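# Move foam block from desk to recessed far shelf

## Task

Pick up the small foam block lying on the desk and set it down on a shelf belonging to the shelving section at the aisle's far end that is set back further than the other sections. It must rest directly on the shelf board, not on top of a box. The robot must not tip over or be left leaning, or the attempt counts as failed.

## Robot and tools

Robot: a Hello Robot Stretch 4 with one arm. It has an omni-wheel base, a lift that slides up a mast, and an arm that telescopes forward, ending in a wrist (yaw, pitch, roll) and a gripper. It stands about 1.6 m tall, and the base rim lies within 0.23 m of the base origin.

Frames: the base frame sits on the floor below the base centre, with x ahead, y to the left and z up, in metres. hand_pose is reported in this frame and marks a point between the open fingertips; the printed value may be slightly wrong. The odometry frame is wherever the base frame was when the scene began. base_odometry only integrates wheel rotation, so wheel slip shows up as motion. Its heading is in rad, left positive, within ±3.142.

move: a single call carries one action, plus "cameras" (a list drawn from head_camera, head_left_camera, head_right_camera, wrist_camera, or "all"; [] for none) and "blocking", which must always be false or the call is refused. The call comes back in roughly half a second while the motion continues. An action contains "base", "joints" or both, optionally with "speeds", "pace" or "contact_limits"; alternatively it is {"end_of_arm": "enable_torque"} on its own, which re-powers wrist or gripper motors that shut off. A move with no action just reports the state, images, and the scene number and task.
- base: a single relative offset from where the base last measured itself. translate_m is metres forward (+) or back (-), -2 to 2. strafe_m is metres sideways, left +, -2 to 2. rotate_rad turns on the spot, counter-clockwise +, -3.2 to 3.2. Only translate_m and strafe_m may be combined; the base then drives straight to that point without turning.
- joints: absolute targets keyed by name. lift_m 0 to 1.2 m; arm_m 0 to 0.55 m of extension; wrist_yaw_rad -1.134 to 4.276 (0 points forward, + to the left, 3.14 folded back); wrist_pitch_rad -1.117 to 4.259 (0 level, 1.57 pointing down); wrist_roll_rad -1.117 to 4.259 (0 keeps fingers level, + clockwise viewed from behind); gripper_m -0.038 to 0.141, the fingertip gap in m (reading may be off by up to 0.015). A target outside the range is clipped, and the result says so. Any other out-of-range value gets refused; an unknown key makes the call invalid. A new move replaces only the targets it names.
- pace: "slow", "default", "fast" or "max". speeds: per-joint top speed (lift_m, arm_m, wrist joints), not for the gripper. With the lift high, base speed is capped.
- contact_limits: 0 (gentlest) to 1 for arm_m, lift_m, translate_m, strafe_m, rotate_rad, given only next to its own command; 0.5 if omitted. The arm still pushes roughly 15 to 40 N even at 0. For a light press, use 0 and aim 1 to 3 mm beyond contact. When lifting a load, keep the lift limit at 0.15 or more per kg carried.

wait: seconds from 0 to 10, plus optional cameras; returns the same state report. It returns early once every motion is at rest. wait(0) shows the "earlier move" line. stop: brakes everything still moving and holds it; it also re-brakes slack wheels. zoom_image: camera name plus region [x0, y0, x1, y1] in pixels of that camera's newest image, at most 504 by 504. finished_scene: give the current scene number; this cannot be undone, and the goal must still hold with nobody driving.

Results: the "move" line reads "done" or the most serious status. base_status and joint_status show moving, done, off_target (stopped short and may still push), contact_stop (blocked, now slack), time_out (took too long; target dropped), limit_stop_at_own_body, limit_stop_at_tilt (lean above 6 degrees; arm, lift and wheels go slack), torque_fault (a motor is limp until enable_torque). After a refused call, or an unrequested stop, the remaining move/wait/finished_scene calls in that reply are skipped. on_its_own lists what happened without a command (slack joints, drift). lidar_m: 12 distances in m, 30-degree sectors, counter-clockwise from straight ahead (4th left, 7th behind, 10th right); "-" means nothing seen or closer than 0.25 m. wrist_depth_mm: a 7x7 grid of depths (100-2000 mm) from the top left. base_tilt is in degrees, forward and right positive. If turned_by_wheels and turned_by_imu differ by more than about 0.1 rad, a collision or slip is likely. motor_effort is a percentage with the peak in brackets; servo_current is in mA. Neither gripper_m nor "done" confirms a grasp: after closing to 0.015 or more, check for a rise in gripper servo current.

Grasping: command about 0.015 to 0.06 below the block's width. Deeper closes squeeze harder and draw the block toward the wrist.

Avoid: dropping or tossing the block, slamming into the desk or shelves, strong sustained pushes, tipping (especially with a load and the arm out while the base moves fast), and self-collision. Self-collision risk: the gripper over the base with the lift below about 0.2 (0.45 when pointing down), an upward tilt combined with roll, yaw plus pitch below about -1.1, or tilt/roll while the wrist is still folded back (yaw above about 2.7, as at start). Unfold the wrist first. A box on the shelf is not a valid spot; place the block on the bare board.

Each tool is called after "Request:" as name(argument=value, ...), one argument or row to a line, values as JSON.

## Session

Request:
move(
  blocking=false,
  cameras=["all"],
)

Scene clock: 0.00 s.
base_odometry: x=+0.000 y=+0.000 heading=+0.000
turned_by_wheels: +0.000
turned_by_imu: +0.000
base_tilt: forward=+0.4 right=+1.5
lidar_m: 1.23 1.23 1.41 2.40 1.42 1.83 2.96 2.95 1.60 1.35 1.35 1.48
base_status: not commanded
joint_positions: lift_m=+0.140 arm_m=+0.002 wrist_yaw_rad=+3.046 wrist_pitch_rad=+0.002 wrist_roll_rad=+0.000 gripper_m=+0.056
joint_status: not commanded
measured_speeds: all 0
motor_effort: lift_m=+20 arm_m=-4 wheel_0=+0 wheel_1=+0 wheel_2=+0
servo_current: wrist_yaw_rad=33 wrist_pitch_rad=33 wrist_roll_rad=26 gripper_m=46
hand_pose: x=-0.1056 y=+0.1144 z=+0.3181 quat_wxyz=(+0.048, -0.001, +0.000, +0.999) (m; base frame)
wrist_depth_mm: 136 139 - - - - - / 114 140 - - - - - / 123 150 - - - - - / 137 192 - - - - - / - - - - - 1921 - / 1118 1138 196 1008 1078 1205 1205 / 798 723 831 152 759 866 854
pictures: head_camera, head_left_camera, head_right_camera, wrist_camera

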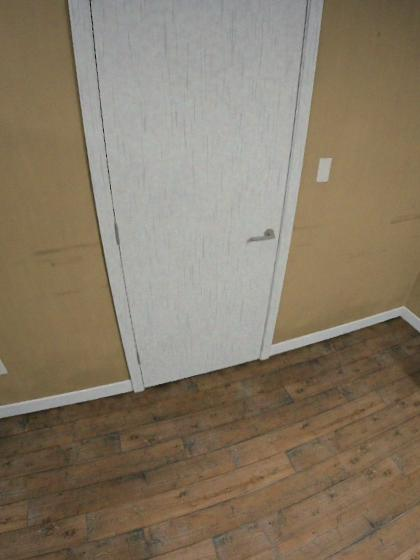

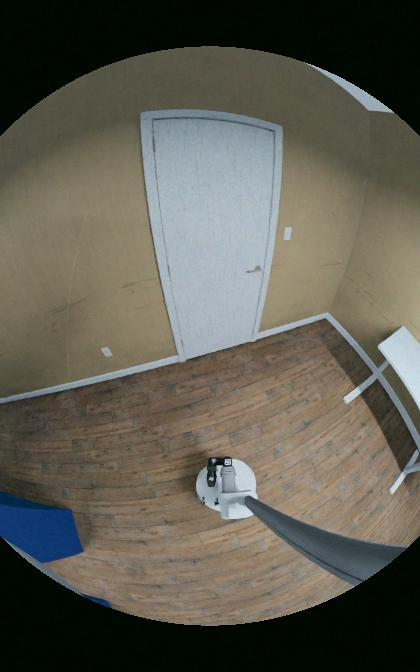

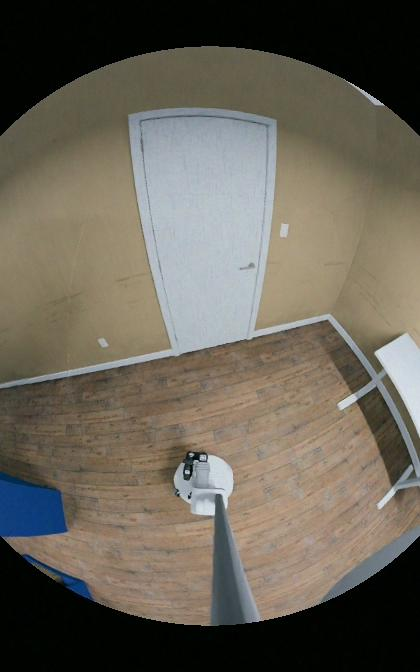

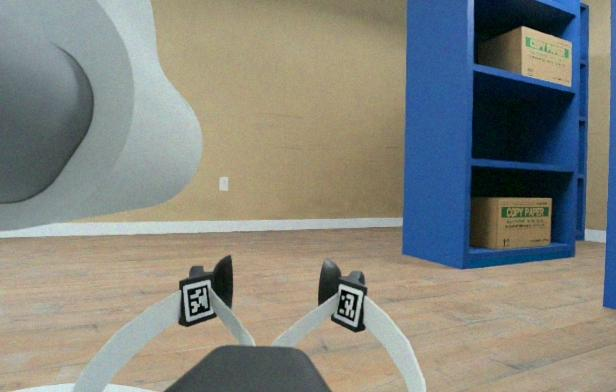

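Request:
move(
  base={"rotate_rad": -1.3},
  blocking=false,
)

Request:
wait(
  seconds=5,
  cameras=["all"],
)

Scene clock: 4.03 s.
move: moving
base_odometry: x=+0.000 y=+0.000 heading=-0.261
turned_by_wheels: -0.261
turned_by_imu: -0.258
base_tilt: forward=+0.4 right=+1.4
lidar_m: 1.31 1.22 1.30 1.75 1.42 1.50 2.01 2.94 3.04 1.42 1.32 1.91
base_status: rotate_rad moving
joint_positions: lift_m=+0.140 arm_m=+0.002 wrist_yaw_rad=+3.046 wrist_pitch_rad=+0.002 wrist_roll_rad=+0.000 gripper_m=+0.056
joint_status: not commanded
measured_speeds: translate_m=+0.001 strafe_m=-0.001 rotate_rad=-0.990 lift_m=+0.000 arm_m=+0.000 wrist_yaw_rad=+0.000 wrist_pitch_rad=+0.000 wrist_roll_rad=+0.000
motor_effort: lift_m=+20(20) arm_m=-4(4) wheel_0=+6(7) wheel_1=+7(7) wheel_2=+7(8)
servo_current: wrist_yaw_rad=39(46) wrist_pitch_rad=39(52) wrist_roll_rad=26(33) gripper_m=39(52)
hand_pose: x=-0.1056 y=+0.1144 z=+0.3181 quat_wxyz=(+0.048, -0.001, +0.000, +0.999) (m; base frame)
wrist_depth_mm: 135 140 - - - - - / 113 140 - - - - - / 123 150 - - - - - / 137 192 - - - - - / 1983 - - - - - - / 1118 1138 196 991 1098 1205 1098 / 798 715 831 153 750 866 854

Scene clock: 5.43 s.
earlier move: done
base_odometry: x=+0.000 y=+0.000 heading=-1.300
turned_by_wheels: -1.039
turned_by_imu: -1.026
base_tilt: forward=+0.2 right=+1.3
lidar_m: 1.34 1.84 1.32 1.24 1.32 1.80 1.42 1.48 2.03 2.94 3.04 1.40
base_status: done
joint_positions: lift_m=+0.140 arm_m=+0.002 wrist_yaw_rad=+3.046 wrist_pitch_rad=+0.002 wrist_roll_rad=+0.000 gripper_m=+0.056
joint_status: not commanded
measured_speeds: all 0
motor_effort: lift_m=+20(20) arm_m=-4(4) wheel_0=+2(7) wheel_1=+2(9) wheel_2=+1(8)
servo_current: wrist_yaw_rad=33(46) wrist_pitch_rad=39(52) wrist_roll_rad=26(33) gripper_m=39(52)
hand_pose: x=-0.1056 y=+0.1144 z=+0.3181 quat_wxyz=(+0.048, -0.001, +0.000, +0.999) (m; base frame)
wrist_depth_mm: 136 140 - - - - - / 115 140 - - - - - / 121 153 - - - - - / 138 185 - - - - - / 1983 - - - - 1983 - / 1098 1118 196 991 1078 1205 1182 / 798 723 842 152 741 854 842
wait: 1.40 of 5 s (the move ended)
pictures: head_camera, head_left_camera, head_right_camera, wrist_camera

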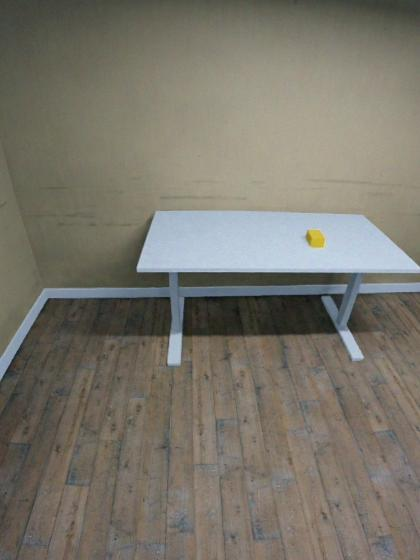

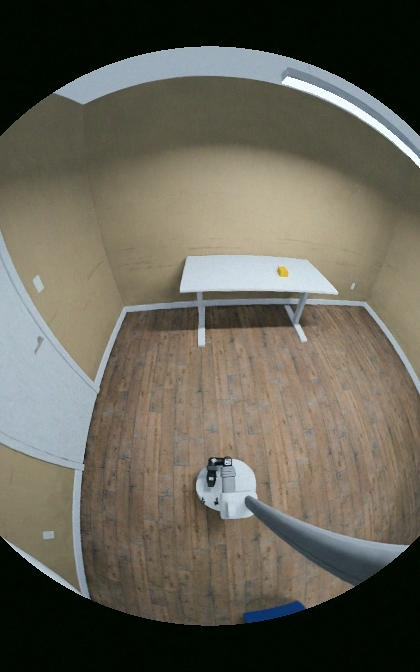

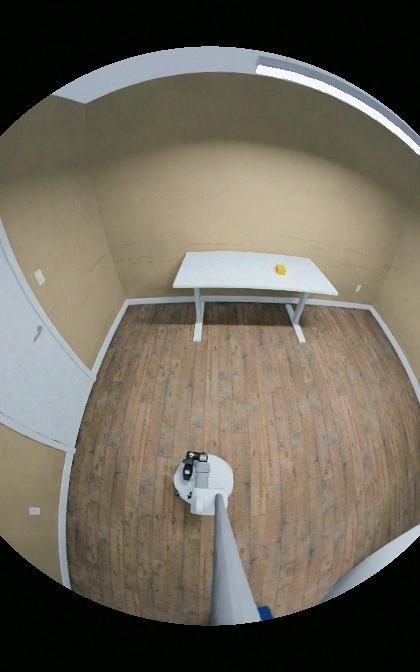

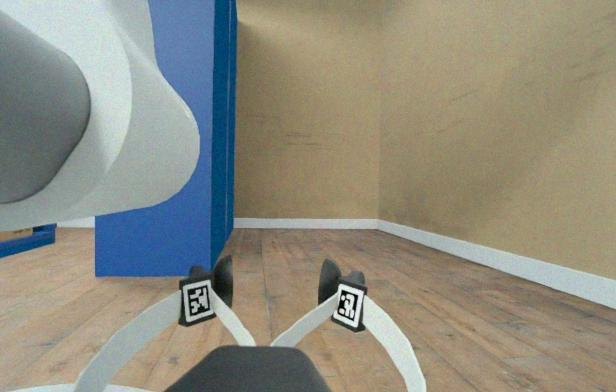

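Request:
move(
  base={"strafe_m": -0.7, "translate_m": 0.6},
  joints={"lift_m": 0.95, "gripper_m": 0.12},
  blocking=false,
  cameras=["head_camera"],
)

Request:
zoom_image(
  camera="head_camera",
  region=[270, 200, 360, 280],
)

Request:
wait(
  seconds=8,
  cameras=[],
)

Request:
move(
  joints={"wrist_yaw_rad": 0, "wrist_pitch_rad": 1.0},
  blocking=false,
)

Request:
wait(
  seconds=5,
  cameras=["all"],
)

Scene clock: 23.43 s.
move: moving
base_odometry: x=-0.018 y=-0.027 heading=-1.300
turned_by_wheels: +0.000
turned_by_imu: -0.001
base_tilt: forward=+0.4 right=+1.3
lidar_m: 1.31 1.88 1.32 1.24 1.35 1.86 1.46 1.50 2.03 2.93 3.02 1.38
base_status: translate_m moving; strafe_m moving
joint_positions: lift_m=+0.179 arm_m=+0.002 wrist_yaw_rad=+3.046 wrist_pitch_rad=+0.002 wrist_roll_rad=+0.000 gripper_m=+0.076
joint_status: lift_m moving; gripper_m moving
measured_speeds: translate_m=+0.083 strafe_m=-0.097 rotate_rad=+0.004 lift_m=+0.149 arm_m=+0.000 wrist_yaw_rad=+0.000 wrist_pitch_rad=+0.000 wrist_roll_rad=+0.000
motor_effort: lift_m=+25(27) arm_m=-4(4) wheel_0=+8(10) wheel_1=-5(5) wheel_2=-8(8)
servo_current: wrist_yaw_rad=26(46) wrist_pitch_rad=46(52) wrist_roll_rad=20(39) gripper_m=72(85)
hand_pose: x=-0.1056 y=+0.1144 z=+0.3570 quat_wxyz=(+0.048, -0.001, +0.000, +0.999) (m; base frame)
wrist_depth_mm: 136 140 - - - - - / 115 140 - - - - - / 122 153 - - - - - / 137 184 - - - - - / 1983 - - - - - - / 1205 1205 198 1255 194 1308 1255 / 866 741 904 150 820 866 931
pictures: head_camera

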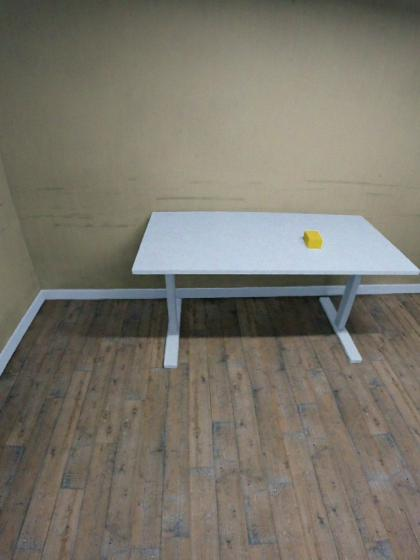

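Scaled by 5.600 from the camera's 420x560 image, which has a finer 1200x1600 frame.

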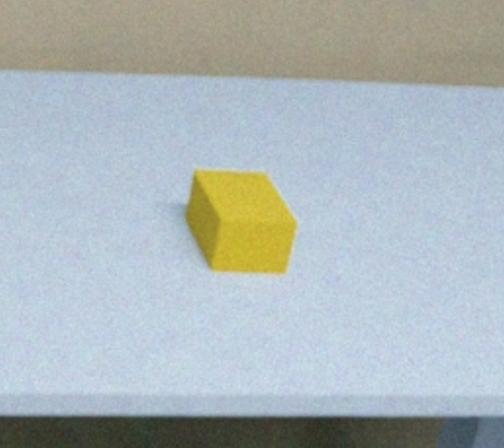

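Scene clock: 27.47 s.
earlier move: done
base_odometry: x=-0.514 y=-0.765 heading=-1.300
turned_by_wheels: +0.000
turned_by_imu: -0.002
base_tilt: forward=+0.4 right=+1.3
lidar_m: 0.72 0.79 1.05 1.92 2.02 2.13 2.05 2.08 2.35 2.22 2.27 0.78
base_status: done
joint_positions: lift_m=+0.950 arm_m=+0.002 wrist_yaw_rad=+3.046 wrist_pitch_rad=+0.002 wrist_roll_rad=+0.000 gripper_m=+0.120
joint_status: all done
measured_speeds: all 0
motor_effort: lift_m=+24(28) arm_m=-4(4) wheel_0=+1(11) wheel_1=-2(6) wheel_2=-1(9)
servo_current: wrist_yaw_rad=33(52) wrist_pitch_rad=46(52) wrist_roll_rad=26(39) gripper_m=46(124)
hand_pose: x=-0.1056 y=+0.1144 z=+1.1273 quat_wxyz=(+0.048, -0.001, +0.000, +0.999) (m; base frame)
wrist_depth_mm: 136 140 - - - - - / 115 141 - - - - - / 124 153 - - - - - / 138 204 - - - - - / - - - - - - - / - 199 - - 198 - - / - - - - - - -
wait: 4.03 of 8 s (the move ended)
pictures: none
No camera images: "cameras" was empty.

Scene clock: 27.97 s.
move: moving
base_odometry: x=-0.514 y=-0.765 heading=-1.300
turned_by_wheels: +0.000
turned_by_imu: +0.000
base_tilt: forward=+0.3 right=+1.3
lidar_m: 0.75 0.77 1.09 1.91 2.03 2.12 2.03 2.07 2.34 2.22 2.26 0.78
base_status: not commanded
joint_positions: lift_m=+0.950 arm_m=+0.002 wrist_yaw_rad=+2.446 wrist_pitch_rad=+0.612 wrist_roll_rad=+0.000 gripper_m=+0.120
joint_status: wrist_yaw_rad moving; wrist_pitch_rad moving
measured_speeds: translate_m=+0.000 strafe_m=+0.000 rotate_rad=+0.000 lift_m=+0.000 arm_m=+0.000 wrist_yaw_rad=-1.815 wrist_pitch_rad=+1.819 wrist_roll_rad=+0.000
motor_effort: lift_m=+24(24) arm_m=-4(4) wheel_0=+1(1) wheel_1=-2(3) wheel_2=-1(1)
servo_current: wrist_yaw_rad=104(104) wrist_pitch_rad=59(78) wrist_roll_rad=33(33) gripper_m=46(52)
hand_pose: x=+0.0479 y=+0.2184 z=+0.9622 quat_wxyz=(+0.325, -0.283, +0.103, +0.897) (m; base frame)
wrist_depth_mm: - - - - - - - / - - - - - - - / - - - - - - - / - - - - - - - / 1618 1661 1661 1708 1756 1708 1708 / 1397 220 1366 1464 198 1464 1499 / 1229 1160 1255 152 1255 1255 1281
camera_calibration:
wrist_camera: T_world_to_cam=[[0.65034, 0.757018, 0.0630985, -0.279893], [0.481825, -0.346854, -0.804697, 0.880005], [-0.587284, 0.553729, -0.590324, 0.704831], [0, 0, 0, 1]] pos_world=[0.171953, 0.126832, 1.14188]

Scene clock: 29.77 s.
earlier move: done
base_odometry: x=-0.514 y=-0.765 heading=-1.300
turned_by_wheels: +0.000
turned_by_imu: +0.000
base_tilt: forward=+0.2 right=+1.5
lidar_m: 0.74 0.79 1.09 1.94 2.03 2.14 2.04 2.08 2.36 2.24 2.23 0.79
base_status: not commanded
joint_positions: lift_m=+0.950 arm_m=+0.002 wrist_yaw_rad=+0.003 wrist_pitch_rad=+0.999 wrist_roll_rad=+0.000 gripper_m=+0.120
joint_status: all done
measured_speeds: all 0
motor_effort: lift_m=+24(24) arm_m=-4(4) wheel_0=+1(1) wheel_1=-2(3) wheel_2=-1(1)
servo_current: wrist_yaw_rad=33(111) wrist_pitch_rad=33(78) wrist_roll_rad=26(33) gripper_m=39(52)
hand_pose: x=+0.3295 y=-0.0869 z=+0.8853 quat_wxyz=(+0.878, -0.001, +0.479, +0.002) (m; base frame)
wrist_depth_mm: - - - - - - - / 1576 1576 1576 1576 1576 1661 1661 / 1397 1430 1430 1430 1499 1537 1537 / 1308 1308 1308 1336 1336 1336 1366 / 1182 1182 1205 1182 1229 1255 1229 / 1078 220 1060 1138 198 1118 1138 / 1008 991 1042 143 1025 1025 1060
wait: 1.80 of 5 s (the move ended)
pictures: head_camera, head_left_camera, head_right_camera, wrist_camera
camera_calibration:
wrist_camera: T_world_to_cam=[[0.0140031, -0.99786, 0.0638636, -0.170579], [-0.852186, -0.0453206, -0.521273, 0.791413], [0.523052, -0.0471242, -0.850997, 0.806609], [0, 0, 0, 1]] pos_world=[0.254922, -0.0963357, 1.10986]

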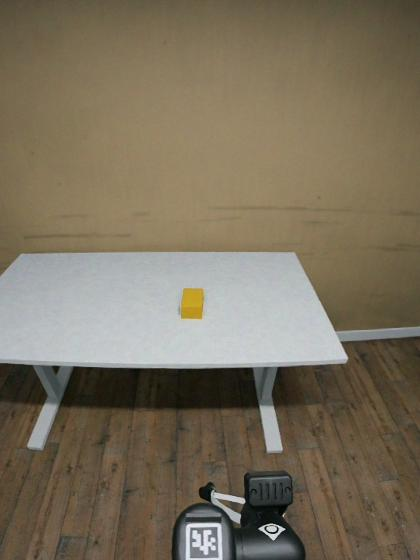

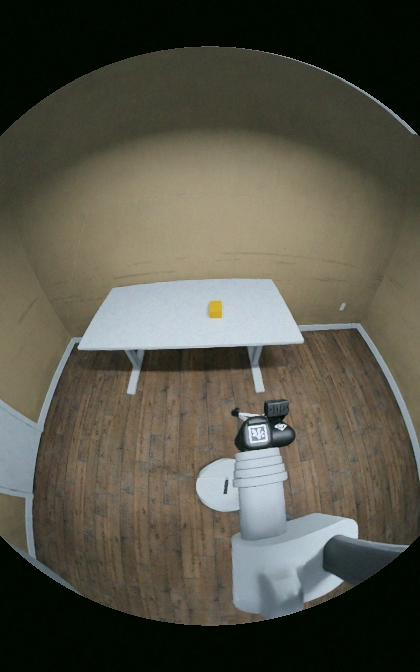

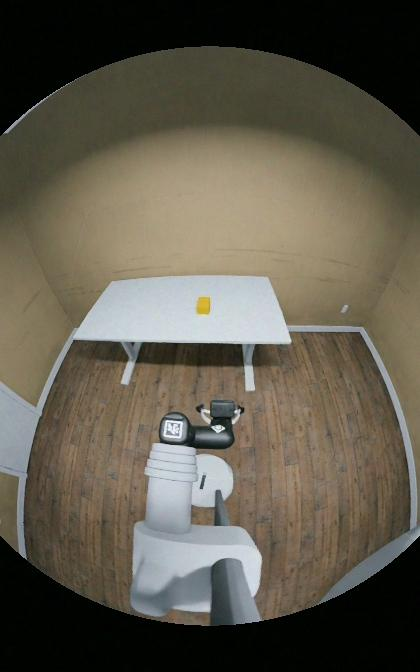

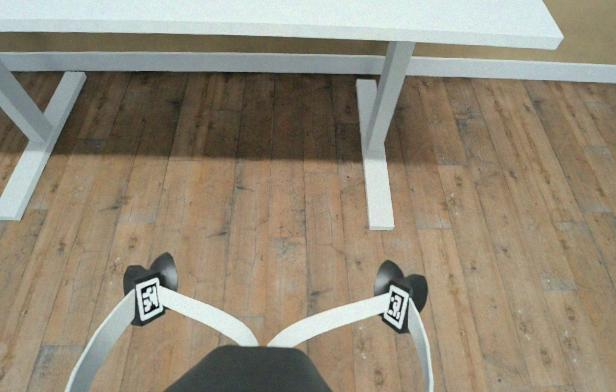

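Request:
move(
  base={"strafe_m": 0.13, "translate_m": 0.3},
  joints={"arm_m": 0.25},
  blocking=false,
)

Request:
wait(
  seconds=5,
  cameras=["head_camera","wrist_camera"],
)

Scene clock: 40.17 s.
move: moving
base_odometry: x=-0.492 y=-0.793 heading=-1.300
turned_by_wheels: +0.000
turned_by_imu: -0.001
base_tilt: forward=+0.4 right=+1.4
lidar_m: 0.70 0.76 1.05 1.91 2.02 2.14 2.07 2.12 2.36 2.25 2.24 0.75
base_status: translate_m moving; strafe_m moving
joint_positions: lift_m=+0.950 arm_m=+0.054 wrist_yaw_rad=+0.003 wrist_pitch_rad=+0.999 wrist_roll_rad=+0.000 gripper_m=+0.120
joint_status: arm_m moving
measured_speeds: translate_m=+0.124 strafe_m=+0.056 rotate_rad=-0.004 lift_m=+0.000 arm_m=+0.198 wrist_yaw_rad=+0.000 wrist_pitch_rad=+0.000 wrist_roll_rad=+0.000
motor_effort: lift_m=+24(24) arm_m=+7(9) wheel_0=+4(4) wheel_1=+8(8) wheel_2=-9(9)
servo_current: wrist_yaw_rad=39(46) wrist_pitch_rad=33(52) wrist_roll_rad=26(33) gripper_m=46(52)
hand_pose: x=+0.3817 y=-0.0869 z=+0.8853 quat_wxyz=(+0.878, -0.001, +0.479, +0.001) (m; base frame)
wrist_depth_mm: - - - - - - - / 1576 1576 1576 1576 1537 1661 1618 / 1366 1430 1464 1464 1464 1464 1537 / 1281 1308 1281 1308 1336 1336 1366 / 1160 1182 1205 1205 1229 1229 1229 / 1060 220 1060 1118 198 1118 1118 / 1008 1008 1042 143 1025 1042 1060
camera_calibration:
wrist_camera: T_world_to_cam=[[0.0137322, -0.99786, 0.0639306, -0.1713], [-0.852195, -0.0451245, -0.521275, 0.835921], [0.523044, -0.0473231, -0.850991, 0.779282], [0, 0, 0, 1]] pos_world=[0.307122, -0.0963352, 1.10986]

Scene clock: 42.13 s.
earlier move: done
base_odometry: x=-0.308 y=-1.020 heading=-1.300
turned_by_wheels: +0.000
turned_by_imu: +0.000
base_tilt: forward=+0.4 right=+1.4
lidar_m: 0.44 0.49 0.65 1.79 1.90 2.61 2.34 2.39 2.47 2.36 0.66 0.45
base_status: done
joint_positions: lift_m=+0.950 arm_m=+0.250 wrist_yaw_rad=+0.003 wrist_pitch_rad=+0.999 wrist_roll_rad=+0.000 gripper_m=+0.120
joint_status: all done
measured_speeds: all 0
motor_effort: lift_m=+23(24) arm_m=+6(9) wheel_0=+2(5) wheel_1=+0(9) wheel_2=+0(10)
servo_current: wrist_yaw_rad=33(52) wrist_pitch_rad=46(52) wrist_roll_rad=26(33) gripper_m=46(52)
hand_pose: x=+0.5770 y=-0.0869 z=+0.8853 quat_wxyz=(+0.878, -0.001, +0.479, +0.001) (m; base frame)
wrist_depth_mm: - - - - - - - / - - - 392 - - - / - - - 362 - - - / - - - 357 - - - / - - - - - - - / - 186 171 - 192 - - / - - - - - - -
wait: 1.97 of 5 s (the move ended)
pictures: head_camera, wrist_camera
camera_calibration:
wrist_camera: T_world_to_cam=[[0.0137322, -0.99786, 0.0639306, -0.173982], [-0.852195, -0.0451245, -0.521275, 1.00236], [0.523044, -0.0473231, -0.850991, 0.677131], [0, 0, 0, 1]] pos_world=[0.502422, -0.0963352, 1.10986]

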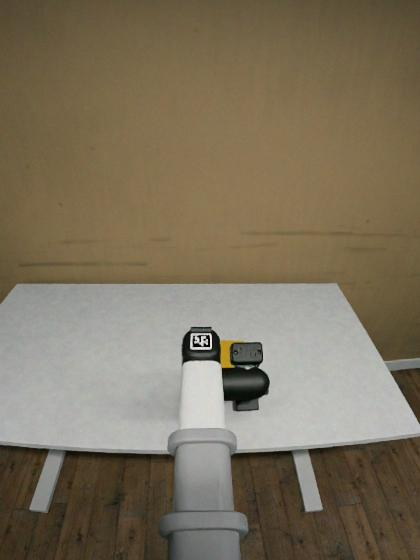

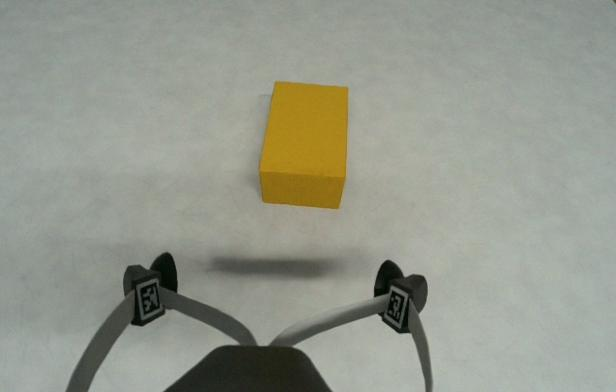

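Request:
move(
  base={"strafe_m": -0.025},
  joints={"arm_m": 0.13, "wrist_pitch_rad": 0.5, "gripper_m": 0.14, "lift_m": 0.80},
  blocking=false,
)

Request:
wait(
  seconds=5,
  cameras=["head_camera","wrist_camera"],
)

Scene clock: 61.40 s.
move: moving
base_odometry: x=-0.331 y=-1.026 heading=-1.299
turned_by_wheels: +0.000
turned_by_imu: -0.001
base_tilt: forward=+0.4 right=+1.4
lidar_m: 0.43 0.48 0.65 1.84 1.95 2.63 2.33 2.39 2.43 2.33 0.67 0.46
base_status: strafe_m moving
joint_positions: lift_m=+0.911 arm_m=+0.198 wrist_yaw_rad=+0.003 wrist_pitch_rad=+0.525 wrist_roll_rad=+0.000 gripper_m=+0.133
joint_status: lift_m moving; arm_m moving; wrist_pitch_rad moving; gripper_m moving
measured_speeds: translate_m=+0.000 strafe_m=-0.026 rotate_rad=+0.002 lift_m=-0.149 arm_m=-0.198 wrist_yaw_rad=+0.000 wrist_pitch_rad=-0.595 wrist_roll_rad=+0.000
motor_effort: lift_m=+11(22) arm_m=-10(10) wheel_0=+3(9) wheel_1=-1(7) wheel_2=+1(1)
servo_current: wrist_yaw_rad=39(46) wrist_pitch_rad=46(130) wrist_roll_rad=26(33) gripper_m=91(98)
hand_pose: x=+0.6185 y=-0.0866 z=+0.9450 quat_wxyz=(+0.966, +0.000, +0.259, +0.002) (m; base frame)
wrist_depth_mm: - - - - - - - / - - - - - - - / - - - - - - - / - - - - - - - / - - - 427 - - - / - 187 182 362 195 - - / - - - - - - -
camera_calibration:
wrist_camera: T_world_to_cam=[[-0.0166151, -0.997961, 0.0616311, -0.157118], [-0.519953, -0.0440257, -0.853059, 1.17696], [0.854033, -0.046219, -0.518161, 0.187049], [0, 0, 0, 1]] pos_world=[0.449606, -0.0963356, 1.11062]

Scene clock: 62.60 s.
earlier move: done
base_odometry: x=-0.332 y=-1.026 heading=-1.299
turned_by_wheels: +0.000
turned_by_imu: +0.000
base_tilt: forward=+0.3 right=+1.3
lidar_m: 0.42 0.48 0.67 1.84 1.92 2.63 2.31 2.39 2.45 2.34 0.65 0.48
base_status: done
joint_positions: lift_m=+0.800 arm_m=+0.130 wrist_yaw_rad=+0.003 wrist_pitch_rad=+0.506 wrist_roll_rad=+0.000 gripper_m=+0.140
joint_status: all done
measured_speeds: all 0
motor_effort: lift_m=+14(22) arm_m=-6(10) wheel_0=+0(9) wheel_1=+2(7) wheel_2=+0(1)
servo_current: wrist_yaw_rad=39(46) wrist_pitch_rad=39(130) wrist_roll_rad=26(33) gripper_m=39(98)
hand_pose: x=+0.5537 y=-0.0866 z=+0.8389 quat_wxyz=(+0.968, +0.000, +0.250, +0.002) (m; base frame)
wrist_depth_mm: - - - - - - - / - - - - - - - / - - - 427 - - - / - - 375 375 - - - / - - - - - - - / - 187 173 - 196 - - / - - - - - - -
wait: 1.20 of 5 s (the move ended)
pictures: head_camera, wrist_camera
camera_calibration:
wrist_camera: T_world_to_cam=[[-0.0177696, -0.997961, 0.0613104, -0.150754], [-0.503836, -0.0440279, -0.862677, 1.0519], [0.863617, -0.0462198, -0.502026, 0.168704], [0, 0, 0, 1]] pos_world=[0.38161, -0.0963356, 1.00139]

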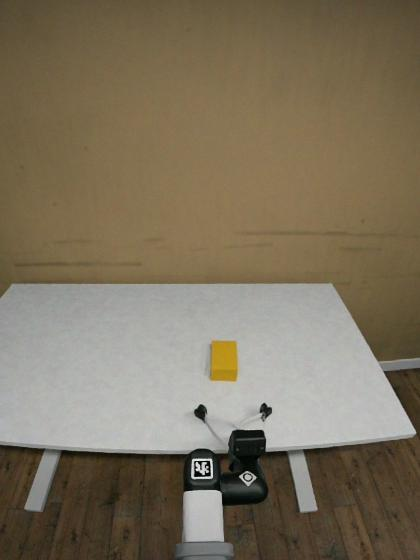

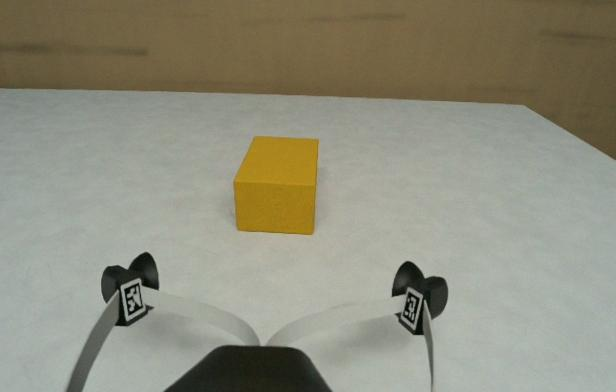

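Request:
move(
  base={"strafe_m": 0.007},
  joints={"lift_m": 0.752},
  blocking=false,
)

Request:
wait(
  seconds=3,
  cameras=[],
)

Request:
move(
  joints={"arm_m": 0.335},
  speeds={"arm_m": 0.15},
  contact_limits={"arm_m": 0.1},
  blocking=false,
)

Request:
wait(
  seconds=4,
  cameras=["head_camera","wrist_camera","head_left_camera"],
)

Scene clock: 74.87 s.
move: moving
base_odometry: x=-0.325 y=-1.024 heading=-1.300
turned_by_wheels: +0.000
turned_by_imu: -0.001
base_tilt: forward=+0.5 right=+1.5
lidar_m: 0.45 0.48 0.68 1.85 1.94 2.63 2.31 2.38 2.47 2.33 0.64 0.49
base_status: strafe_m moving
joint_positions: lift_m=+0.765 arm_m=+0.130 wrist_yaw_rad=+0.003 wrist_pitch_rad=+0.506 wrist_roll_rad=+0.000 gripper_m=+0.140
joint_status: lift_m moving
measured_speeds: translate_m=+0.000 strafe_m=+0.000 rotate_rad=+0.000 lift_m=-0.091 arm_m=+0.000 wrist_yaw_rad=+0.000 wrist_pitch_rad=+0.000 wrist_roll_rad=+0.000
motor_effort: lift_m=+12(14) arm_m=-6(6) wheel_0=-1(8) wheel_1=-1(9) wheel_2=+0(2)
servo_current: wrist_yaw_rad=26(39) wrist_pitch_rad=46(52) wrist_roll_rad=33(33) gripper_m=46(52)
hand_pose: x=+0.5537 y=-0.0866 z=+0.8034 quat_wxyz=(+0.968, +0.000, +0.250, +0.002) (m; base frame)
wrist_depth_mm: - - - - - - - / - - - - - - - / - - - 373 - - - / - - - 362 - - - / - - - - - - - / - 187 172 - 195 - - / - - - - - - -
camera_calibration:
wrist_camera: T_world_to_cam=[[-0.0177834, -0.997961, 0.0613071, -0.148562], [-0.503643, -0.0440284, -0.862789, 1.02122], [0.863729, -0.0462202, -0.501833, 0.150602], [0, 0, 0, 1]] pos_world=[0.38161, -0.0963356, 0.965785]

Scene clock: 75.47 s.
earlier move: done
base_odometry: x=-0.325 y=-1.024 heading=-1.300
turned_by_wheels: +0.000
turned_by_imu: +0.000
base_tilt: forward=+0.2 right=+1.4
lidar_m: 0.44 0.48 0.67 1.82 1.93 2.65 2.34 2.41 2.46 2.33 0.68 0.50
base_status: done
joint_positions: lift_m=+0.752 arm_m=+0.130 wrist_yaw_rad=+0.003 wrist_pitch_rad=+0.506 wrist_roll_rad=+0.000 gripper_m=+0.140
joint_status: all done
measured_speeds: all 0
motor_effort: lift_m=+14(14) arm_m=-6(6) wheel_0=-1(8) wheel_1=-1(9) wheel_2=+0(2)
servo_current: wrist_yaw_rad=33(39) wrist_pitch_rad=33(52) wrist_roll_rad=26(33) gripper_m=39(52)
hand_pose: x=+0.5537 y=-0.0866 z=+0.7910 quat_wxyz=(+0.968, +0.000, +0.250, +0.002) (m; base frame)
wrist_depth_mm: - - - - - - - / - - - - - - - / - - - 347 - - - / - - - 357 - - - / - - - - - - - / - 187 172 - 196 - - / - - - - - - -
wait: 0.60 of 3 s (the move ended)
pictures: none
No camera images: "cameras" was empty.

Scene clock: 75.97 s.
move: moving
base_odometry: x=-0.325 y=-1.024 heading=-1.300
turned_by_wheels: +0.000
turned_by_imu: +0.000
base_tilt: forward=+0.4 right=+1.5
lidar_m: 0.46 0.48 0.67 1.85 1.94 2.62 2.34 2.39 2.45 2.34 0.66 0.50
base_status: not commanded
joint_positions: lift_m=+0.752 arm_m=+0.178 wrist_yaw_rad=+0.003 wrist_pitch_rad=+0.506 wrist_roll_rad=+0.000 gripper_m=+0.140
joint_status: arm_m moving
measured_speeds: translate_m=+0.000 strafe_m=+0.000 rotate_rad=+0.000 lift_m=+0.000 arm_m=+0.150 wrist_yaw_rad=+0.000 wrist_pitch_rad=+0.000 wrist_roll_rad=+0.000
motor_effort: lift_m=+14(14) arm_m=+6(9) wheel_0=-1(1) wheel_1=-1(2) wheel_2=+0(0)
servo_current: wrist_yaw_rad=33(39) wrist_pitch_rad=46(52) wrist_roll_rad=26(39) gripper_m=46(52)
contact_limits: arm_m 0.1
hand_pose: x=+0.6019 y=-0.0866 z=+0.7910 quat_wxyz=(+0.968, +0.000, +0.250, +0.002) (m; base frame)
wrist_depth_mm: - - - - - - - / - - - - - - - / - - 325 327 - - - / - - 319 315 - - - / - - - - - - - / - 187 172 - 195 - - / - - - - - - -
camera_calibration:
wrist_camera: T_world_to_cam=[[-0.0178333, -0.997965, 0.0612207, -0.14684], [-0.503643, -0.0439287, -0.862794, 1.03487], [0.863728, -0.0462198, -0.501834, 0.102664], [0, 0, 0, 1]] pos_world=[0.42991, -0.0963355, 0.953386]

Scene clock: 77.50 s.
earlier move: done
base_odometry: x=-0.325 y=-1.024 heading=-1.300
turned_by_wheels: +0.000
turned_by_imu: +0.000
base_tilt: forward=+0.4 right=+1.4
lidar_m: 0.44 0.47 0.67 1.83 1.94 2.61 2.31 2.37 2.43 2.32 0.66 0.48
base_status: not commanded
joint_positions: lift_m=+0.752 arm_m=+0.335 wrist_yaw_rad=+0.003 wrist_pitch_rad=+0.506 wrist_roll_rad=+0.000 gripper_m=+0.140
joint_status: all done
measured_speeds: all 0
motor_effort: lift_m=+14(14) arm_m=+7(9) wheel_0=-1(1) wheel_1=-1(2) wheel_2=+0(0)
servo_current: wrist_yaw_rad=33(46) wrist_pitch_rad=46(65) wrist_roll_rad=20(39) gripper_m=46(52)
contact_limits: arm_m 0.1
hand_pose: x=+0.7582 y=-0.0866 z=+0.7910 quat_wxyz=(+0.968, +0.000, +0.250, +0.002) (m; base frame)
wrist_depth_mm: - - - - - - - / - - - - - - - / - - - - - - - / - - 238 242 - - - / - - 189 193 - - - / - 189 178 176 196 - - / - - 196 136 - - -
wait: 1.53 of 4 s (the move ended)
pictures: head_camera, head_left_camera, wrist_camera
camera_calibration:
wrist_camera: T_world_to_cam=[[-0.0178333, -0.997965, 0.0612207, -0.144052], [-0.503643, -0.0439287, -0.862794, 1.11358], [0.863728, -0.0462198, -0.501834, -0.0323371], [0, 0, 0, 1]] pos_world=[0.58621, -0.0963355, 0.953386]

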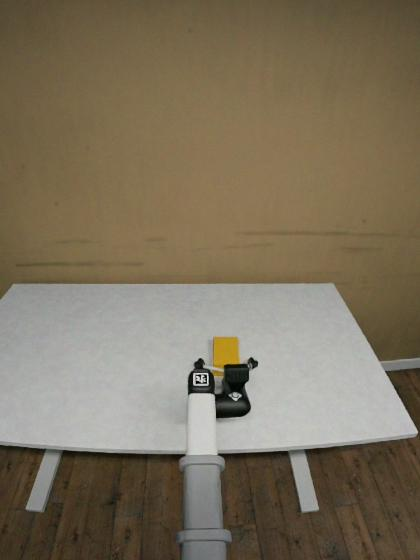

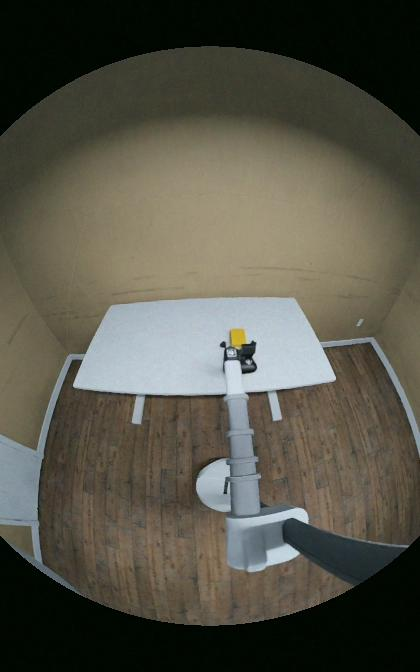

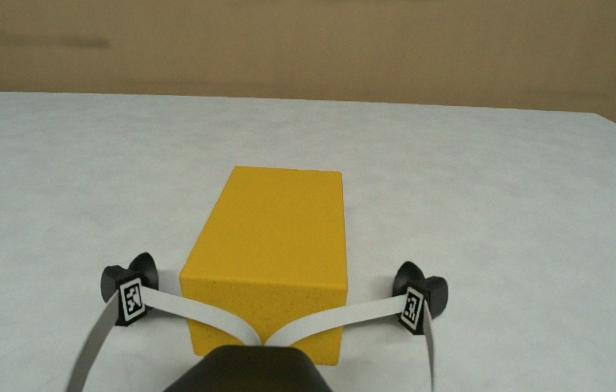

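Request:
move(
  joints={"arm_m": 0.357, "lift_m": 0.748},
  speeds={"arm_m": 0.1},
  contact_limits={"arm_m": 0.1},
  blocking=false,
)

Request:
wait(
  seconds=1.5,
  cameras=[],
)

Request:
move(
  joints={"gripper_m": 0.035},
  blocking=false,
)

Request:
wait(
  seconds=3,
  cameras=["wrist_camera"],
)

Request:
move(
  joints={"lift_m": 0.85},
  pace="slow",
  blocking=false,
)

Request:
wait(
  seconds=3,
  cameras=["wrist_camera"],
)

Scene clock: 88.03 s.
move: moving
base_odometry: x=-0.325 y=-1.024 heading=-1.300
turned_by_wheels: +0.000
turned_by_imu: -0.001
base_tilt: forward=+0.3 right=+1.5
lidar_m: 0.45 0.48 0.68 1.82 1.93 2.64 2.33 2.39 2.44 2.34 0.67 0.48
base_status: not commanded
joint_positions: lift_m=+0.748 arm_m=+0.357 wrist_yaw_rad=+0.003 wrist_pitch_rad=+0.503 wrist_roll_rad=+0.000 gripper_m=+0.140
joint_status: lift_m moving; arm_m moving
measured_speeds: all 0
motor_effort: lift_m=+10(15) arm_m=+6(9) wheel_0=-1(1) wheel_1=-1(2) wheel_2=+0(0)
servo_current: wrist_yaw_rad=26(46) wrist_pitch_rad=33(59) wrist_roll_rad=26(33) gripper_m=46(52)
contact_limits: arm_m 0.1
hand_pose: x=+0.7806 y=-0.0866 z=+0.7877 quat_wxyz=(+0.969, +0.000, +0.249, +0.002) (m; base frame)
wrist_depth_mm: - - - - - - - / - - - - - - - / - - - - - - - / - - 236 238 - - - / - - 186 190 - - - / - 187 177 177 196 - - / - - 196 135 - - -
camera_calibration:
wrist_camera: T_world_to_cam=[[-0.0180761, -0.99796, 0.061223, -0.143283], [-0.501439, -0.0439269, -0.864077, 1.12121], [0.865004, -0.0463188, -0.499623, -0.0560483], [0, 0, 0, 1]] pos_world=[0.608111, -0.0963354, 0.949581]

Scene clock: 88.30 s.
earlier move: done
base_odometry: x=-0.325 y=-1.024 heading=-1.300
turned_by_wheels: +0.000
turned_by_imu: +0.000
base_tilt: forward=+0.4 right=+1.5
lidar_m: 0.44 0.47 0.67 1.84 1.93 2.61 2.34 2.39 2.43 2.32 0.65 0.47
base_status: not commanded
joint_positions: lift_m=+0.748 arm_m=+0.357 wrist_yaw_rad=+0.003 wrist_pitch_rad=+0.503 wrist_roll_rad=+0.000 gripper_m=+0.140
joint_status: all done
measured_speeds: all 0
motor_effort: lift_m=+13(15) arm_m=+7(9) wheel_0=-1(1) wheel_1=-1(2) wheel_2=+0(0)
servo_current: wrist_yaw_rad=26(46) wrist_pitch_rad=52(59) wrist_roll_rad=26(33) gripper_m=46(52)
contact_limits: arm_m 0.1
hand_pose: x=+0.7806 y=-0.0866 z=+0.7877 quat_wxyz=(+0.969, +0.000, +0.249, +0.002) (m; base frame)
wrist_depth_mm: - - - - - - - / - - - - - - - / - - - - - - - / - - 236 238 - - - / - - 186 190 - - - / - 188 177 177 196 - - / - - 196 135 - - -
wait: 0.27 of 1.5 s (the move ended)
pictures: none
No camera images: "cameras" was empty.

Scene clock: 88.80 s.
move: moving
base_odometry: x=-0.325 y=-1.024 heading=-1.300
turned_by_wheels: +0.000
turned_by_imu: +0.000
base_tilt: forward=+0.2 right=+1.4
lidar_m: 0.43 0.49 0.69 1.82 1.93 2.61 2.33 2.41 2.47 2.33 0.65 0.49
base_status: not commanded
joint_positions: lift_m=+0.748 arm_m=+0.357 wrist_yaw_rad=+0.003 wrist_pitch_rad=+0.503 wrist_roll_rad=+0.000 gripper_m=+0.128
joint_status: gripper_m moving
measured_speeds: translate_m=+0.000 strafe_m=+0.000 rotate_rad=+0.000 lift_m=+0.000 arm_m=+0.000 wrist_yaw_rad=+0.000 wrist_pitch_rad=-0.002 wrist_roll_rad=+0.000
motor_effort: lift_m=+13(13) arm_m=+7(7) wheel_0=-1(1) wheel_1=-2(2) wheel_2=+0(0)
servo_current: wrist_yaw_rad=33(39) wrist_pitch_rad=46(46) wrist_roll_rad=26(33) gripper_m=117(124)
contact_limits: arm_m 0.1
hand_pose: x=+0.7806 y=-0.0867 z=+0.7878 quat_wxyz=(+0.969, +0.000, +0.249, +0.001) (m; base frame)
wrist_depth_mm: - - - - - - - / - - - - - - - / - - - - - - - / - - 238 239 - - - / - - 187 191 - - - / - 187 178 176 193 - - / - - 195 - - - -
camera_calibration:
wrist_camera: T_world_to_cam=[[-0.0181036, -0.99796, 0.0612161, -0.143266], [-0.501053, -0.0439279, -0.864301, 1.12127], [0.865227, -0.0463195, -0.499236, -0.0565015], [0, 0, 0, 1]] pos_world=[0.608111, -0.0963354, 0.94968]

Scene clock: 90.30 s.
earlier move: done
base_odometry: x=-0.325 y=-1.024 heading=-1.300
turned_by_wheels: +0.000
turned_by_imu: +0.000
base_tilt: forward=+0.4 right=+1.3
lidar_m: 0.43 0.48 0.67 1.85 1.91 2.61 2.34 2.37 2.44 2.33 0.65 0.46
base_status: not commanded
joint_positions: lift_m=+0.748 arm_m=+0.357 wrist_yaw_rad=+0.003 wrist_pitch_rad=+0.502 wrist_roll_rad=+0.000 gripper_m=+0.036
joint_status: all done
measured_speeds: all 0
motor_effort: lift_m=+13(13) arm_m=+6(7) wheel_0=-1(1) wheel_1=-1(2) wheel_2=+0(0)
servo_current: wrist_yaw_rad=33(46) wrist_pitch_rad=26(59) wrist_roll_rad=26(33) gripper_m=104(195)
contact_limits: arm_m 0.1
hand_pose: x=+0.7807 y=-0.0867 z=+0.7879 quat_wxyz=(+0.969, +0.000, +0.248, +0.001) (m; base frame)
wrist_depth_mm: - - - - - - - / - - - - - - - / - - - - - - - / - - 225 229 - - - / - - 178 181 - - - / - 172 171 171 183 - - / - - - 182 - - -
wait: 1.50 of 3 s (the move ended)
pictures: wrist_camera
camera_calibration:
wrist_camera: T_world_to_cam=[[-0.0183483, -0.997956, 0.0612208, -0.14322], [-0.50075, -0.043826, -0.864482, 1.12127], [0.865398, -0.0465181, -0.498922, -0.0569282], [0, 0, 0, 1]] pos_world=[0.608111, -0.096435, 0.949679]

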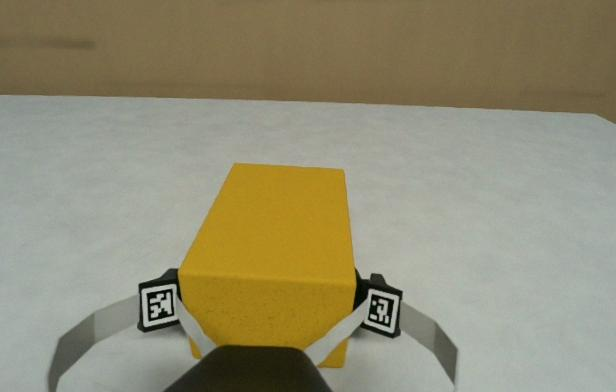

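Scene clock: 90.80 s.
move: moving
base_odometry: x=-0.325 y=-1.024 heading=-1.300
turned_by_wheels: +0.000
turned_by_imu: +0.000
base_tilt: forward=+0.3 right=+1.4
lidar_m: 0.43 0.47 0.67 1.82 1.93 2.62 2.34 2.39 2.45 2.33 0.67 0.46
base_status: not commanded
joint_positions: lift_m=+0.774 arm_m=+0.357 wrist_yaw_rad=+0.003 wrist_pitch_rad=+0.502 wrist_roll_rad=+0.000 gripper_m=+0.036
joint_status: lift_m moving
measured_speeds: translate_m=+0.000 strafe_m=+0.000 rotate_rad=+0.000 lift_m=+0.099 arm_m=+0.000 wrist_yaw_rad=+0.000 wrist_pitch_rad=+0.000 wrist_roll_rad=+0.000
motor_effort: lift_m=+24(26) arm_m=+7(7) wheel_0=-1(1) wheel_1=-1(2) wheel_2=+0(0)
servo_current: wrist_yaw_rad=39(39) wrist_pitch_rad=46(52) wrist_roll_rad=26(33) gripper_m=104(111)
contact_limits: arm_m 0.1
hand_pose: x=+0.7807 y=-0.0867 z=+0.8131 quat_wxyz=(+0.969, +0.000, +0.248, +0.001) (m; base frame)
wrist_depth_mm: - - - - - - - / - - - - - - - / - - - - - - - / - - 226 229 - - - / - - 177 181 - - - / - 171 171 171 182 - - / - - - 183 - - -
camera_calibration:
wrist_camera: T_world_to_cam=[[-0.0183483, -0.997956, 0.0612208, -0.144763], [-0.50075, -0.043826, -0.864482, 1.14305], [0.865398, -0.0465181, -0.498922, -0.0443553], [0, 0, 0, 1]] pos_world=[0.608111, -0.096435, 0.974879]

Scene clock: 92.00 s.
earlier move: done
base_odometry: x=-0.325 y=-1.024 heading=-1.300
turned_by_wheels: +0.000
turned_by_imu: +0.000
base_tilt: forward=+0.3 right=+1.3
lidar_m: 0.45 0.48 0.67 1.84 1.92 2.62 2.34 2.37 2.48 2.34 0.66 0.48
base_status: not commanded
joint_positions: lift_m=+0.850 arm_m=+0.357 wrist_yaw_rad=+0.003 wrist_pitch_rad=+0.502 wrist_roll_rad=+0.000 gripper_m=+0.036
joint_status: all done
measured_speeds: all 0
motor_effort: lift_m=+24(27) arm_m=+6(7) wheel_0=-1(1) wheel_1=-1(2) wheel_2=+0(0)
servo_current: wrist_yaw_rad=33(46) wrist_pitch_rad=33(59) wrist_roll_rad=26(33) gripper_m=111(117)
contact_limits: arm_m 0.1
hand_pose: x=+0.7807 y=-0.0867 z=+0.8890 quat_wxyz=(+0.969, +0.000, +0.248, +0.001) (m; base frame)
wrist_depth_mm: - - - - - - - / - - - - - - - / - - - - - - - / - - 226 229 - - - / - - 178 181 - - - / - 172 172 171 183 - - / - - - 182 - - -
wait: 1.20 of 3 s (the move ended)
pictures: wrist_camera
camera_calibration:
wrist_camera: T_world_to_cam=[[-0.0183483, -0.997956, 0.0612208, -0.14941], [-0.50075, -0.043826, -0.864482, 1.20866], [0.865398, -0.0465181, -0.498922, -0.00648717], [0, 0, 0, 1]] pos_world=[0.608111, -0.096435, 1.05078]

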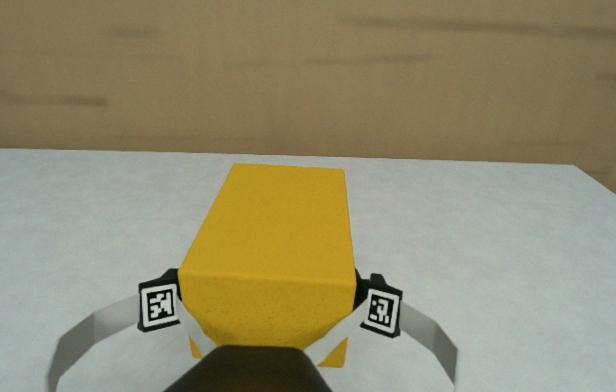

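Request:
move(
  base={"translate_m": -0.55},
  joints={"arm_m": 0.1},
  blocking=false,
)

Request:
wait(
  seconds=5,
  cameras=[],
)

Request:
move(
  base={"rotate_rad": 3.0},
  joints={"arm_m": 0.0},
  blocking=false,
)

Request:
wait(
  seconds=6,
  cameras=["all"],
)

Scene clock: 100.10 s.
move: moving
base_odometry: x=-0.334 y=-0.993 heading=-1.300
turned_by_wheels: +0.000
turned_by_imu: -0.001
base_tilt: forward=+0.4 right=+1.4
lidar_m: 0.46 0.51 0.74 1.83 1.94 2.62 2.31 2.37 2.46 2.34 0.71 0.48
base_status: translate_m moving
joint_positions: lift_m=+0.850 arm_m=+0.305 wrist_yaw_rad=+0.003 wrist_pitch_rad=+0.502 wrist_roll_rad=+0.000 gripper_m=+0.036
joint_status: arm_m moving
measured_speeds: translate_m=-0.124 strafe_m=+0.000 rotate_rad=+0.003 lift_m=+0.000 arm_m=-0.198 wrist_yaw_rad=+0.000 wrist_pitch_rad=+0.000 wrist_roll_rad=+0.000
motor_effort: lift_m=+24(24) arm_m=-5(8) wheel_0=-6(7) wheel_1=-4(6) wheel_2=+9(10)
servo_current: wrist_yaw_rad=33(46) wrist_pitch_rad=46(52) wrist_roll_rad=26(33) gripper_m=98(111)
hand_pose: x=+0.7287 y=-0.0867 z=+0.8890 quat_wxyz=(+0.969, +0.000, +0.248, +0.001) (m; base frame)
wrist_depth_mm: - - - - - - - / - - - - - - - / - - - - - - - / - - 225 230 - - - / - - 178 181 - - - / - 172 171 171 183 - - / - - - 182 - - -
camera_calibration:
wrist_camera: T_world_to_cam=[[-0.0183483, -0.997956, 0.0612208, -0.150364], [-0.50075, -0.043826, -0.864482, 1.18263], [0.865398, -0.0465181, -0.498922, 0.0385135], [0, 0, 0, 1]] pos_world=[0.556111, -0.096435, 1.05078]

Scene clock: 102.90 s.
earlier move: done
base_odometry: x=-0.473 y=-0.495 heading=-1.300
turned_by_wheels: +0.000
turned_by_imu: -0.001
base_tilt: forward=+0.3 right=+1.4
lidar_m: 0.58 1.01 1.94 1.84 1.93 2.61 1.78 1.86 2.46 2.33 2.44 1.04
base_status: done
joint_positions: lift_m=+0.850 arm_m=+0.100 wrist_yaw_rad=+0.003 wrist_pitch_rad=+0.502 wrist_roll_rad=+0.000 gripper_m=+0.036
joint_status: all done
measured_speeds: all 0
motor_effort: lift_m=+24(24) arm_m=-6(10) wheel_0=-3(8) wheel_1=-2(8) wheel_2=+0(11)
servo_current: wrist_yaw_rad=33(46) wrist_pitch_rad=46(52) wrist_roll_rad=26(33) gripper_m=111(117)
hand_pose: x=+0.5241 y=-0.0867 z=+0.8890 quat_wxyz=(+0.969, +0.000, +0.248, +0.001) (m; base frame)
wrist_depth_mm: - - - - - - - / - - - - - - - / - - - - - - - / - - 226 229 1229 - - / 1618 1618 179 181 1618 1708 1756 / 1336 182 171 172 183 1464 1397 / 1098 1138 185 183 1160 1160 1255
wait: 2.80 of 5 s (the move ended)
pictures: none
No camera images: "cameras" was empty.

Scene clock: 103.40 s.
move: moving
base_odometry: x=-0.473 y=-0.495 heading=-1.039
turned_by_wheels: +0.261
turned_by_imu: +0.257
base_tilt: forward=+0.3 right=+1.3
lidar_m: 0.49 1.16 1.83 1.83 2.16 1.78 1.82 2.03 2.35 2.36 1.18 0.98
base_status: rotate_rad moving
joint_positions: lift_m=+0.850 arm_m=+0.048 wrist_yaw_rad=+0.003 wrist_pitch_rad=+0.502 wrist_roll_rad=+0.000 gripper_m=+0.036
joint_status: arm_m moving
joint sent to its limit — arm_m, lower limit.
measured_speeds: translate_m=+0.000 strafe_m=-0.001 rotate_rad=+0.990 lift_m=+0.000 arm_m=-0.194 wrist_yaw_rad=+0.000 wrist_pitch_rad=+0.000 wrist_roll_rad=+0.000
motor_effort: lift_m=+24(24) arm_m=-4(11) wheel_0=-8(8) wheel_1=-7(7) wheel_2=-7(8)
servo_current: wrist_yaw_rad=39(39) wrist_pitch_rad=46(59) wrist_roll_rad=26(33) gripper_m=104(111)
hand_pose: x=+0.4718 y=-0.0867 z=+0.8890 quat_wxyz=(+0.969, +0.000, +0.248, +0.001) (m; base frame)
wrist_depth_mm: - - - - - - - / - - - - - - - / - - - - - - - / - 1921 226 230 - - - / 1661 1661 179 181 1708 1661 1661 / 1336 183 171 171 183 1464 1464 / 1118 1160 185 182 1205 1160 1229
camera_calibration:
wrist_camera: T_world_to_cam=[[-0.0183483, -0.997956, 0.0612208, -0.155077], [-0.50075, -0.043826, -0.864482, 1.05398], [0.865398, -0.0465181, -0.498922, 0.260834], [0, 0, 0, 1]] pos_world=[0.299211, -0.096435, 1.05078]

Scene clock: 105.70 s.
earlier move: done
base_odometry: x=-0.473 y=-0.494 heading=+1.700
turned_by_wheels: +2.739
turned_by_imu: +2.703
base_tilt: forward=+0.3 right=+1.3
lidar_m: 0.46 1.84 2.63 2.36 2.37 1.12 0.99 1.00 1.25 1.80 1.83 2.28
base_status: done
joint_positions: lift_m=+0.850 arm_m=+0.002 wrist_yaw_rad=+0.003 wrist_pitch_rad=+0.502 wrist_roll_rad=+0.000 gripper_m=+0.036
joint_status: all done
joint sent to its limit — arm_m, lower limit.
measured_speeds: all 0
motor_effort: lift_m=+24(24) arm_m=-6(11) wheel_0=-1(8) wheel_1=-2(7) wheel_2=+2(10)
servo_current: wrist_yaw_rad=39(46) wrist_pitch_rad=39(59) wrist_roll_rad=33(33) gripper_m=117(117)
hand_pose: x=+0.4264 y=-0.0867 z=+0.8890 quat_wxyz=(+0.969, +0.000, +0.248, +0.001) (m; base frame)
wrist_depth_mm: - - - - - - - / - - - - - - - / - - - - - - - / - - 254 229 - - - / 1618 1618 179 181 1756 1756 1756 / 1308 183 171 171 183 1499 1430 / 1098 1138 185 183 1205 1182 1255
wait: 2.30 of 6 s (the move ended)
pictures: head_camera, head_left_camera, head_right_camera, wrist_camera
camera_calibration:
wrist_camera: T_world_to_cam=[[-0.0183483, -0.997956, 0.0612208, -0.15591], [-0.50075, -0.043826, -0.864482, 1.03125], [0.865398, -0.0465181, -0.498922, 0.300123], [0, 0, 0, 1]] pos_world=[0.253811, -0.096435, 1.05078]

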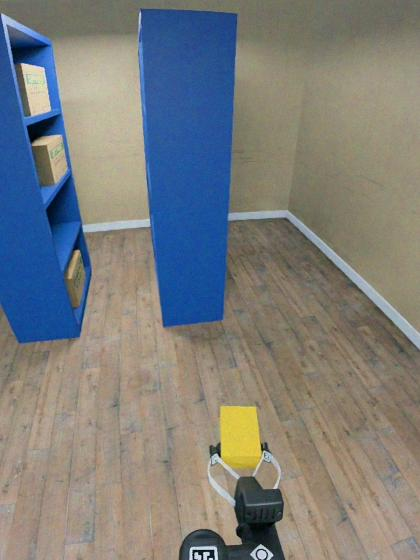

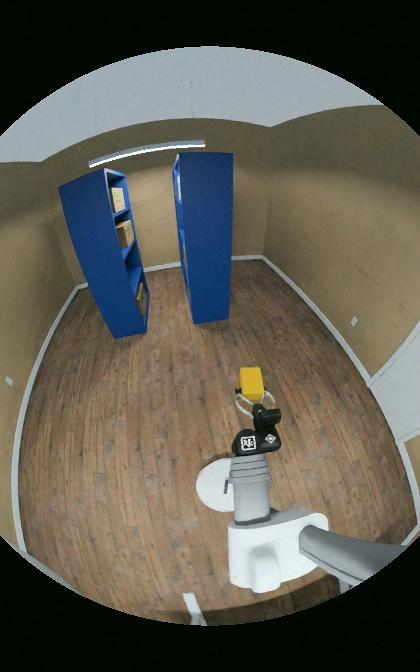

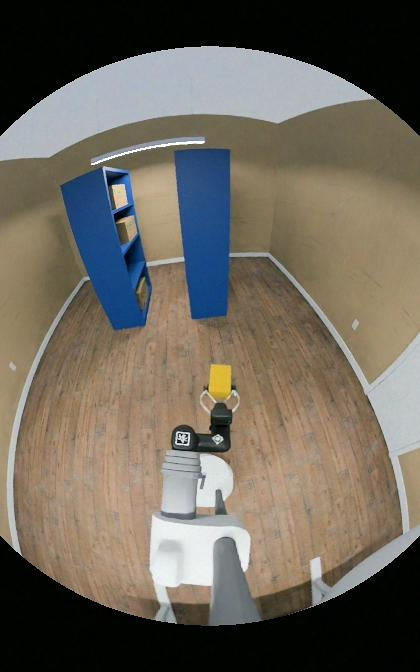

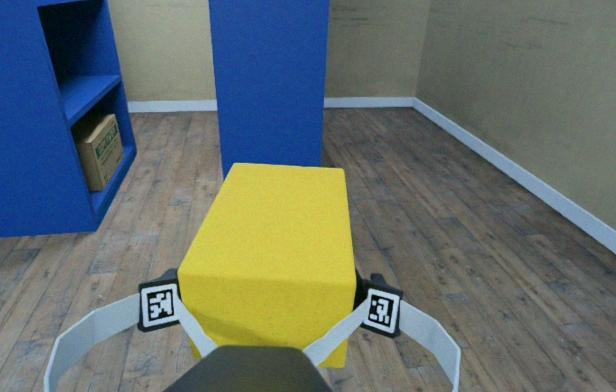

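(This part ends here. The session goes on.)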